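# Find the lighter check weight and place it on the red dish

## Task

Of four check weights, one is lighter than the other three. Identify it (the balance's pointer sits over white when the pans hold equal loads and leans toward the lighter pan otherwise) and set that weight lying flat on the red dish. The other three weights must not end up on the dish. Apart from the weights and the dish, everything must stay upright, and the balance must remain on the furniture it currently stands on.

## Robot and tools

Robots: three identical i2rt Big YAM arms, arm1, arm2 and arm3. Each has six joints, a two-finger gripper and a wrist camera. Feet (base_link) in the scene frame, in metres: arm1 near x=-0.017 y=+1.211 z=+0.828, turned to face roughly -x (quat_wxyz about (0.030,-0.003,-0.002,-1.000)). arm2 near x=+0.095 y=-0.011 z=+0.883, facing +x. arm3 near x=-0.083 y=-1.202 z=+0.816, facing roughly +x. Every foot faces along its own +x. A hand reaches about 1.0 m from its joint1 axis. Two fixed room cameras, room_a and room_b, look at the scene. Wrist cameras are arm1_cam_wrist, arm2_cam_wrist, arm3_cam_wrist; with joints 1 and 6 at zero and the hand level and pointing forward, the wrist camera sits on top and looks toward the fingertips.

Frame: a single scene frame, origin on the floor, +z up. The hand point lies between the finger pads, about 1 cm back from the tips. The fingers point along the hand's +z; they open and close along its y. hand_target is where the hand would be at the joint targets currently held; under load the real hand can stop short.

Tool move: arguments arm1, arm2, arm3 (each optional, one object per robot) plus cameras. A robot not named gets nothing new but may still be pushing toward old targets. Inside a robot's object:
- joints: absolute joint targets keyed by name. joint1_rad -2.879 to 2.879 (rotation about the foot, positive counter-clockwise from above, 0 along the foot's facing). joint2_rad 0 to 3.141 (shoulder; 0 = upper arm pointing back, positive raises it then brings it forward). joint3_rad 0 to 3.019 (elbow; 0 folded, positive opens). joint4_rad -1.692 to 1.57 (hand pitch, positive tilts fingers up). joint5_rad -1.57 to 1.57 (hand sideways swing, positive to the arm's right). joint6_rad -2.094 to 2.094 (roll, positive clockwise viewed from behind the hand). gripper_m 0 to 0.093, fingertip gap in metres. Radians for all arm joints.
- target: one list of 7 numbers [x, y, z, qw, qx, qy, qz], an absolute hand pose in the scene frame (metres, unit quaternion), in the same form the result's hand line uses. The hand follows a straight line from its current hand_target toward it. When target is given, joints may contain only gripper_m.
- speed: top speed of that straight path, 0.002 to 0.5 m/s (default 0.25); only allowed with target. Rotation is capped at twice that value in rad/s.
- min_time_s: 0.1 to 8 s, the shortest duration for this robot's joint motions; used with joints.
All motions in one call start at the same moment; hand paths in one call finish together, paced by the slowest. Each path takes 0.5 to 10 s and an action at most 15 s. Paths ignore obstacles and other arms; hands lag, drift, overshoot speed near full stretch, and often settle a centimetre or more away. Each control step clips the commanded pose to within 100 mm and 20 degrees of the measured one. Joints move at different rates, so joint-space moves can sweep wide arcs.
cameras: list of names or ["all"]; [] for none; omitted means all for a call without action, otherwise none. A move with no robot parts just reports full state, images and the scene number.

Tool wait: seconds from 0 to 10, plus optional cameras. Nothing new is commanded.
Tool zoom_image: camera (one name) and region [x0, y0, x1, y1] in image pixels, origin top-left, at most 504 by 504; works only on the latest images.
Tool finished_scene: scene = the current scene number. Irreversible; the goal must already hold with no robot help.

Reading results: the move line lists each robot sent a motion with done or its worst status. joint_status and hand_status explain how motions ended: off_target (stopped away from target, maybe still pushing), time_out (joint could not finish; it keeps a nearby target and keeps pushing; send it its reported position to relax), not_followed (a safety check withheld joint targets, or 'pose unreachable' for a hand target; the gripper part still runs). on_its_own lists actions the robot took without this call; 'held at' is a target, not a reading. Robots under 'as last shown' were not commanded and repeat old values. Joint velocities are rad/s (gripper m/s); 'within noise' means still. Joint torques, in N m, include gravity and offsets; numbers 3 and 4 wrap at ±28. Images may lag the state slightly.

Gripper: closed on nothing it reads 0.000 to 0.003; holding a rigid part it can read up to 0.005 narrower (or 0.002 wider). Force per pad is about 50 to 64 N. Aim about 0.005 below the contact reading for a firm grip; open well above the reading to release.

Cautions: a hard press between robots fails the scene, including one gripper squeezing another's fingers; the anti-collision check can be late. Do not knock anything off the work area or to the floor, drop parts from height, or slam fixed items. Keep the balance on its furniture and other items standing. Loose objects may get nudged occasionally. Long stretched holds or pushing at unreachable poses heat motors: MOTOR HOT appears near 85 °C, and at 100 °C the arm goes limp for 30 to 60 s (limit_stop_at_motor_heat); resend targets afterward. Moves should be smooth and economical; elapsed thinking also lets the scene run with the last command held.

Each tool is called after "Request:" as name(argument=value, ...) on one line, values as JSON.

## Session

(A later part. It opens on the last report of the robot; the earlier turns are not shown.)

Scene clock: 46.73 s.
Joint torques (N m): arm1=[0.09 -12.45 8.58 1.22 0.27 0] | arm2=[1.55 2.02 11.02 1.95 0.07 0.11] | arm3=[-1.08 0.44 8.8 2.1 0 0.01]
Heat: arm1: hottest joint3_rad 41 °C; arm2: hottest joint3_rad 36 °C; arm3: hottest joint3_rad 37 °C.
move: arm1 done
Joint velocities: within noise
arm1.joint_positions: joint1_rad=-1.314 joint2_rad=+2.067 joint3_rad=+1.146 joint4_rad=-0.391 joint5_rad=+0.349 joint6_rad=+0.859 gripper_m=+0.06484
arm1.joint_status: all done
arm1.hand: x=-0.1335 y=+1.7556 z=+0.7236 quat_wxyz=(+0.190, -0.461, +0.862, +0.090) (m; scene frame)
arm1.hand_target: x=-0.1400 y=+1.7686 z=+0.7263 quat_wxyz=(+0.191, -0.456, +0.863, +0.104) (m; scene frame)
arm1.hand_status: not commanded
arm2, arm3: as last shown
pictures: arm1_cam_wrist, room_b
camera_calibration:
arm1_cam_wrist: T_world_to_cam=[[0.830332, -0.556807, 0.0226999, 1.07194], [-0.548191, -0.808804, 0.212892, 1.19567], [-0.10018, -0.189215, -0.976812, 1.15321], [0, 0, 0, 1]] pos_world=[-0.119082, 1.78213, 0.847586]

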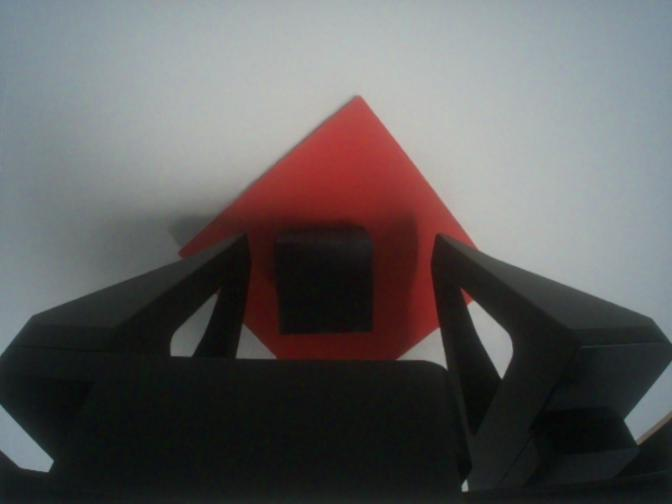

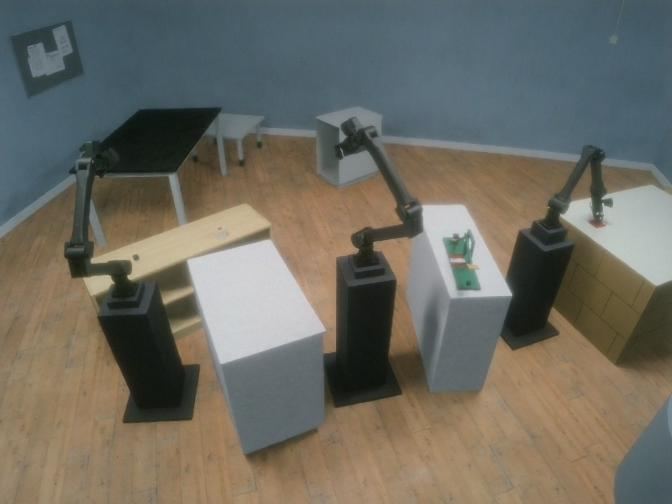

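Request:
move(arm1={"target":[-0.169,1.729,0.84,0.191,-0.456,0.863,0.104],"speed":0.15}, cameras=["all"])

Request:
zoom_image(camera="room_a", region=[90, 290, 180, 360])

Request:
zoom_image(camera="room_b", region=[560, 170, 640, 250])

Scene clock: 48.63 s.
Joint torques (N m): arm1=[0.5 -13.8 8.13 0.46 0.41 0.06] | arm2=[1.49 2.14 10.99 1.88 0.07 0.11] | arm3=[-1.26 0.44 8.77 2.09 -0.01 0.01]
Heat: arm1: hottest joint3_rad 41 °C; arm2: hottest joint3_rad 36 °C; arm3: hottest joint3_rad 37 °C.
move: arm1 off_target
Joint velocities: within noise
arm1.joint_positions: joint1_rad=-1.240 joint2_rad=+1.838 joint3_rad=+1.130 joint4_rad=-0.629 joint5_rad=+0.368 joint6_rad=+0.939 gripper_m=+0.06493
arm1.joint_status: not commanded
arm1.hand: x=-0.1616 y=+1.7274 z=+0.8263 quat_wxyz=(+0.190, -0.460, +0.863, +0.092) (m; scene frame)
arm1.hand_target: x=-0.1689 y=+1.7290 z=+0.8398 quat_wxyz=(+0.191, -0.456, +0.863, +0.104) (m; scene frame)
arm1.hand_status: off_target (0.016 m and 1.5 deg from the pose sent, 0.125 m and 1.7 deg at the start)
arm2, arm3: as last shown
pictures: arm1_cam_wrist, arm2_cam_wrist, arm3_cam_wrist, room_a, room_b
camera_calibration:
arm1_cam_wrist: T_world_to_cam=[[0.828355, -0.559855, 0.0197503, 1.08461], [-0.55076, -0.807439, 0.211439, 1.13404], [-0.102428, -0.186025, -0.977192, 1.23977], [0, 0, 0, 1]] pos_world=[-0.146875, 1.75352, 0.950288]

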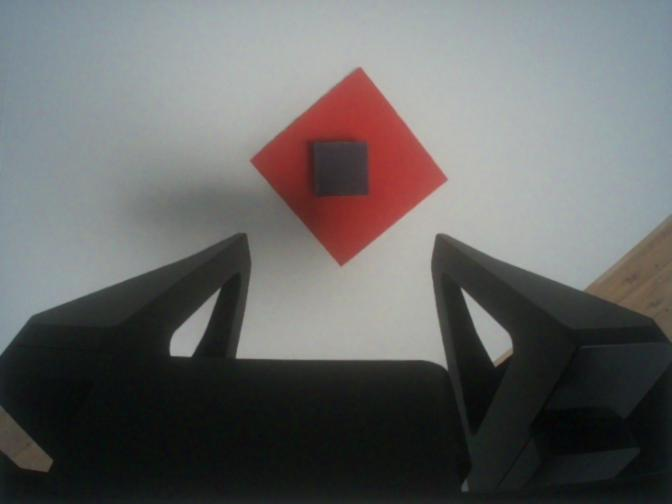

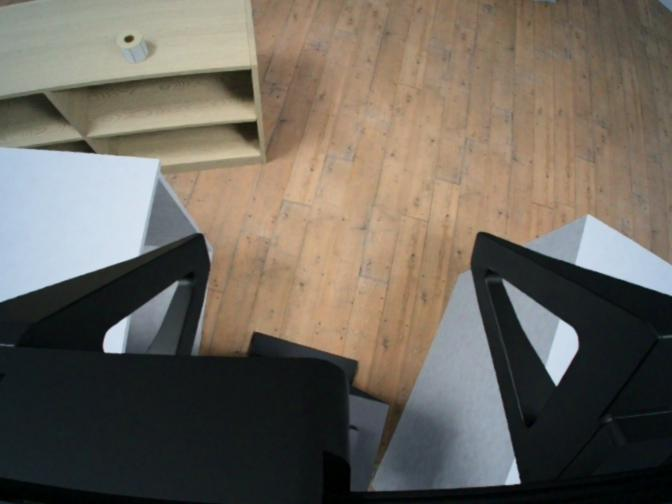

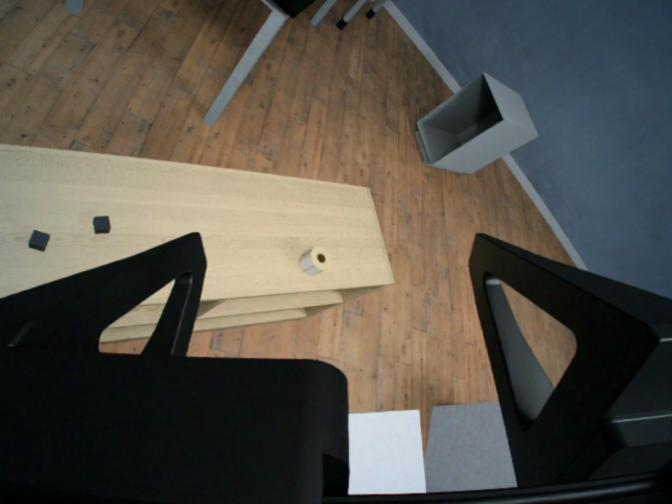

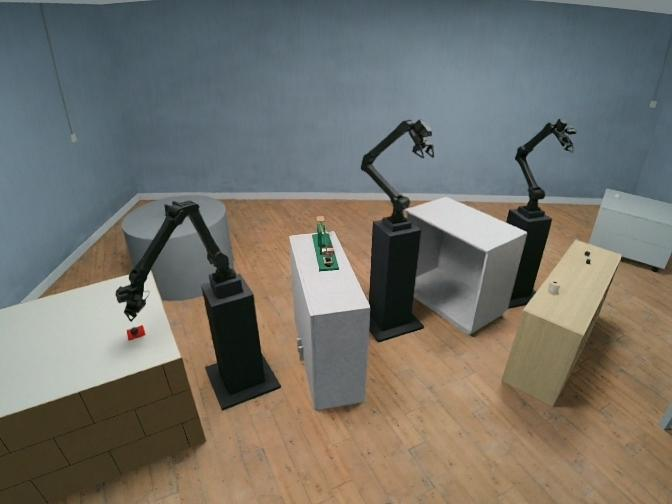

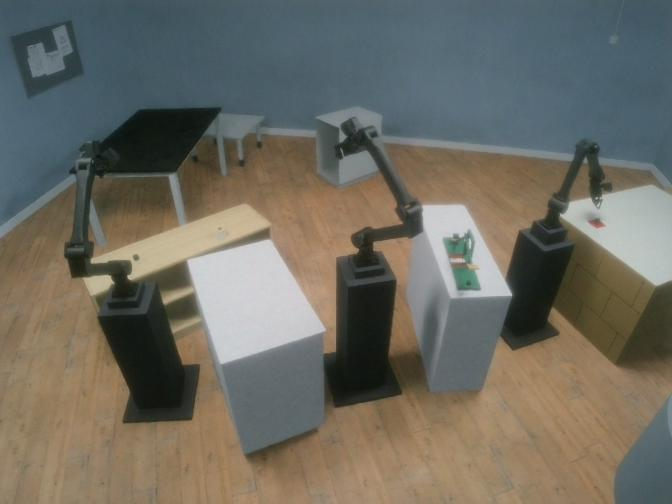

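Scaled by 5.600 from the camera's 672x504 image, which has a finer 960x720 frame.

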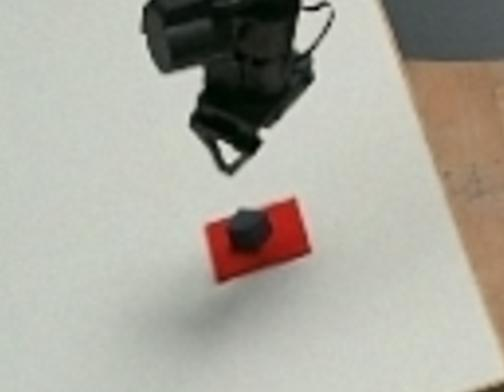

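Scaled by 6.300 from the camera's 672x504 image, which has a finer 960x720 frame.

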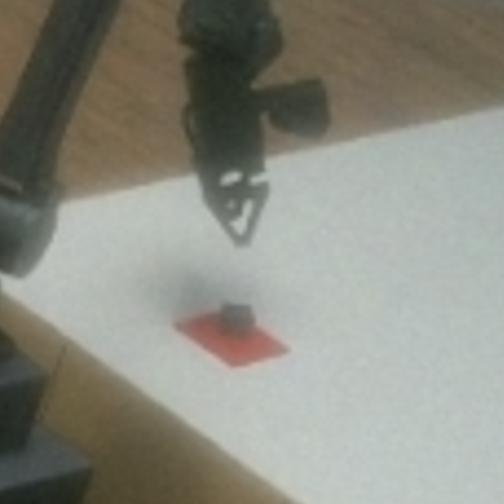

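Flat on the dish, other three off it.

Request:
finished_scene(scene=1)

The scene is finished: the task was done.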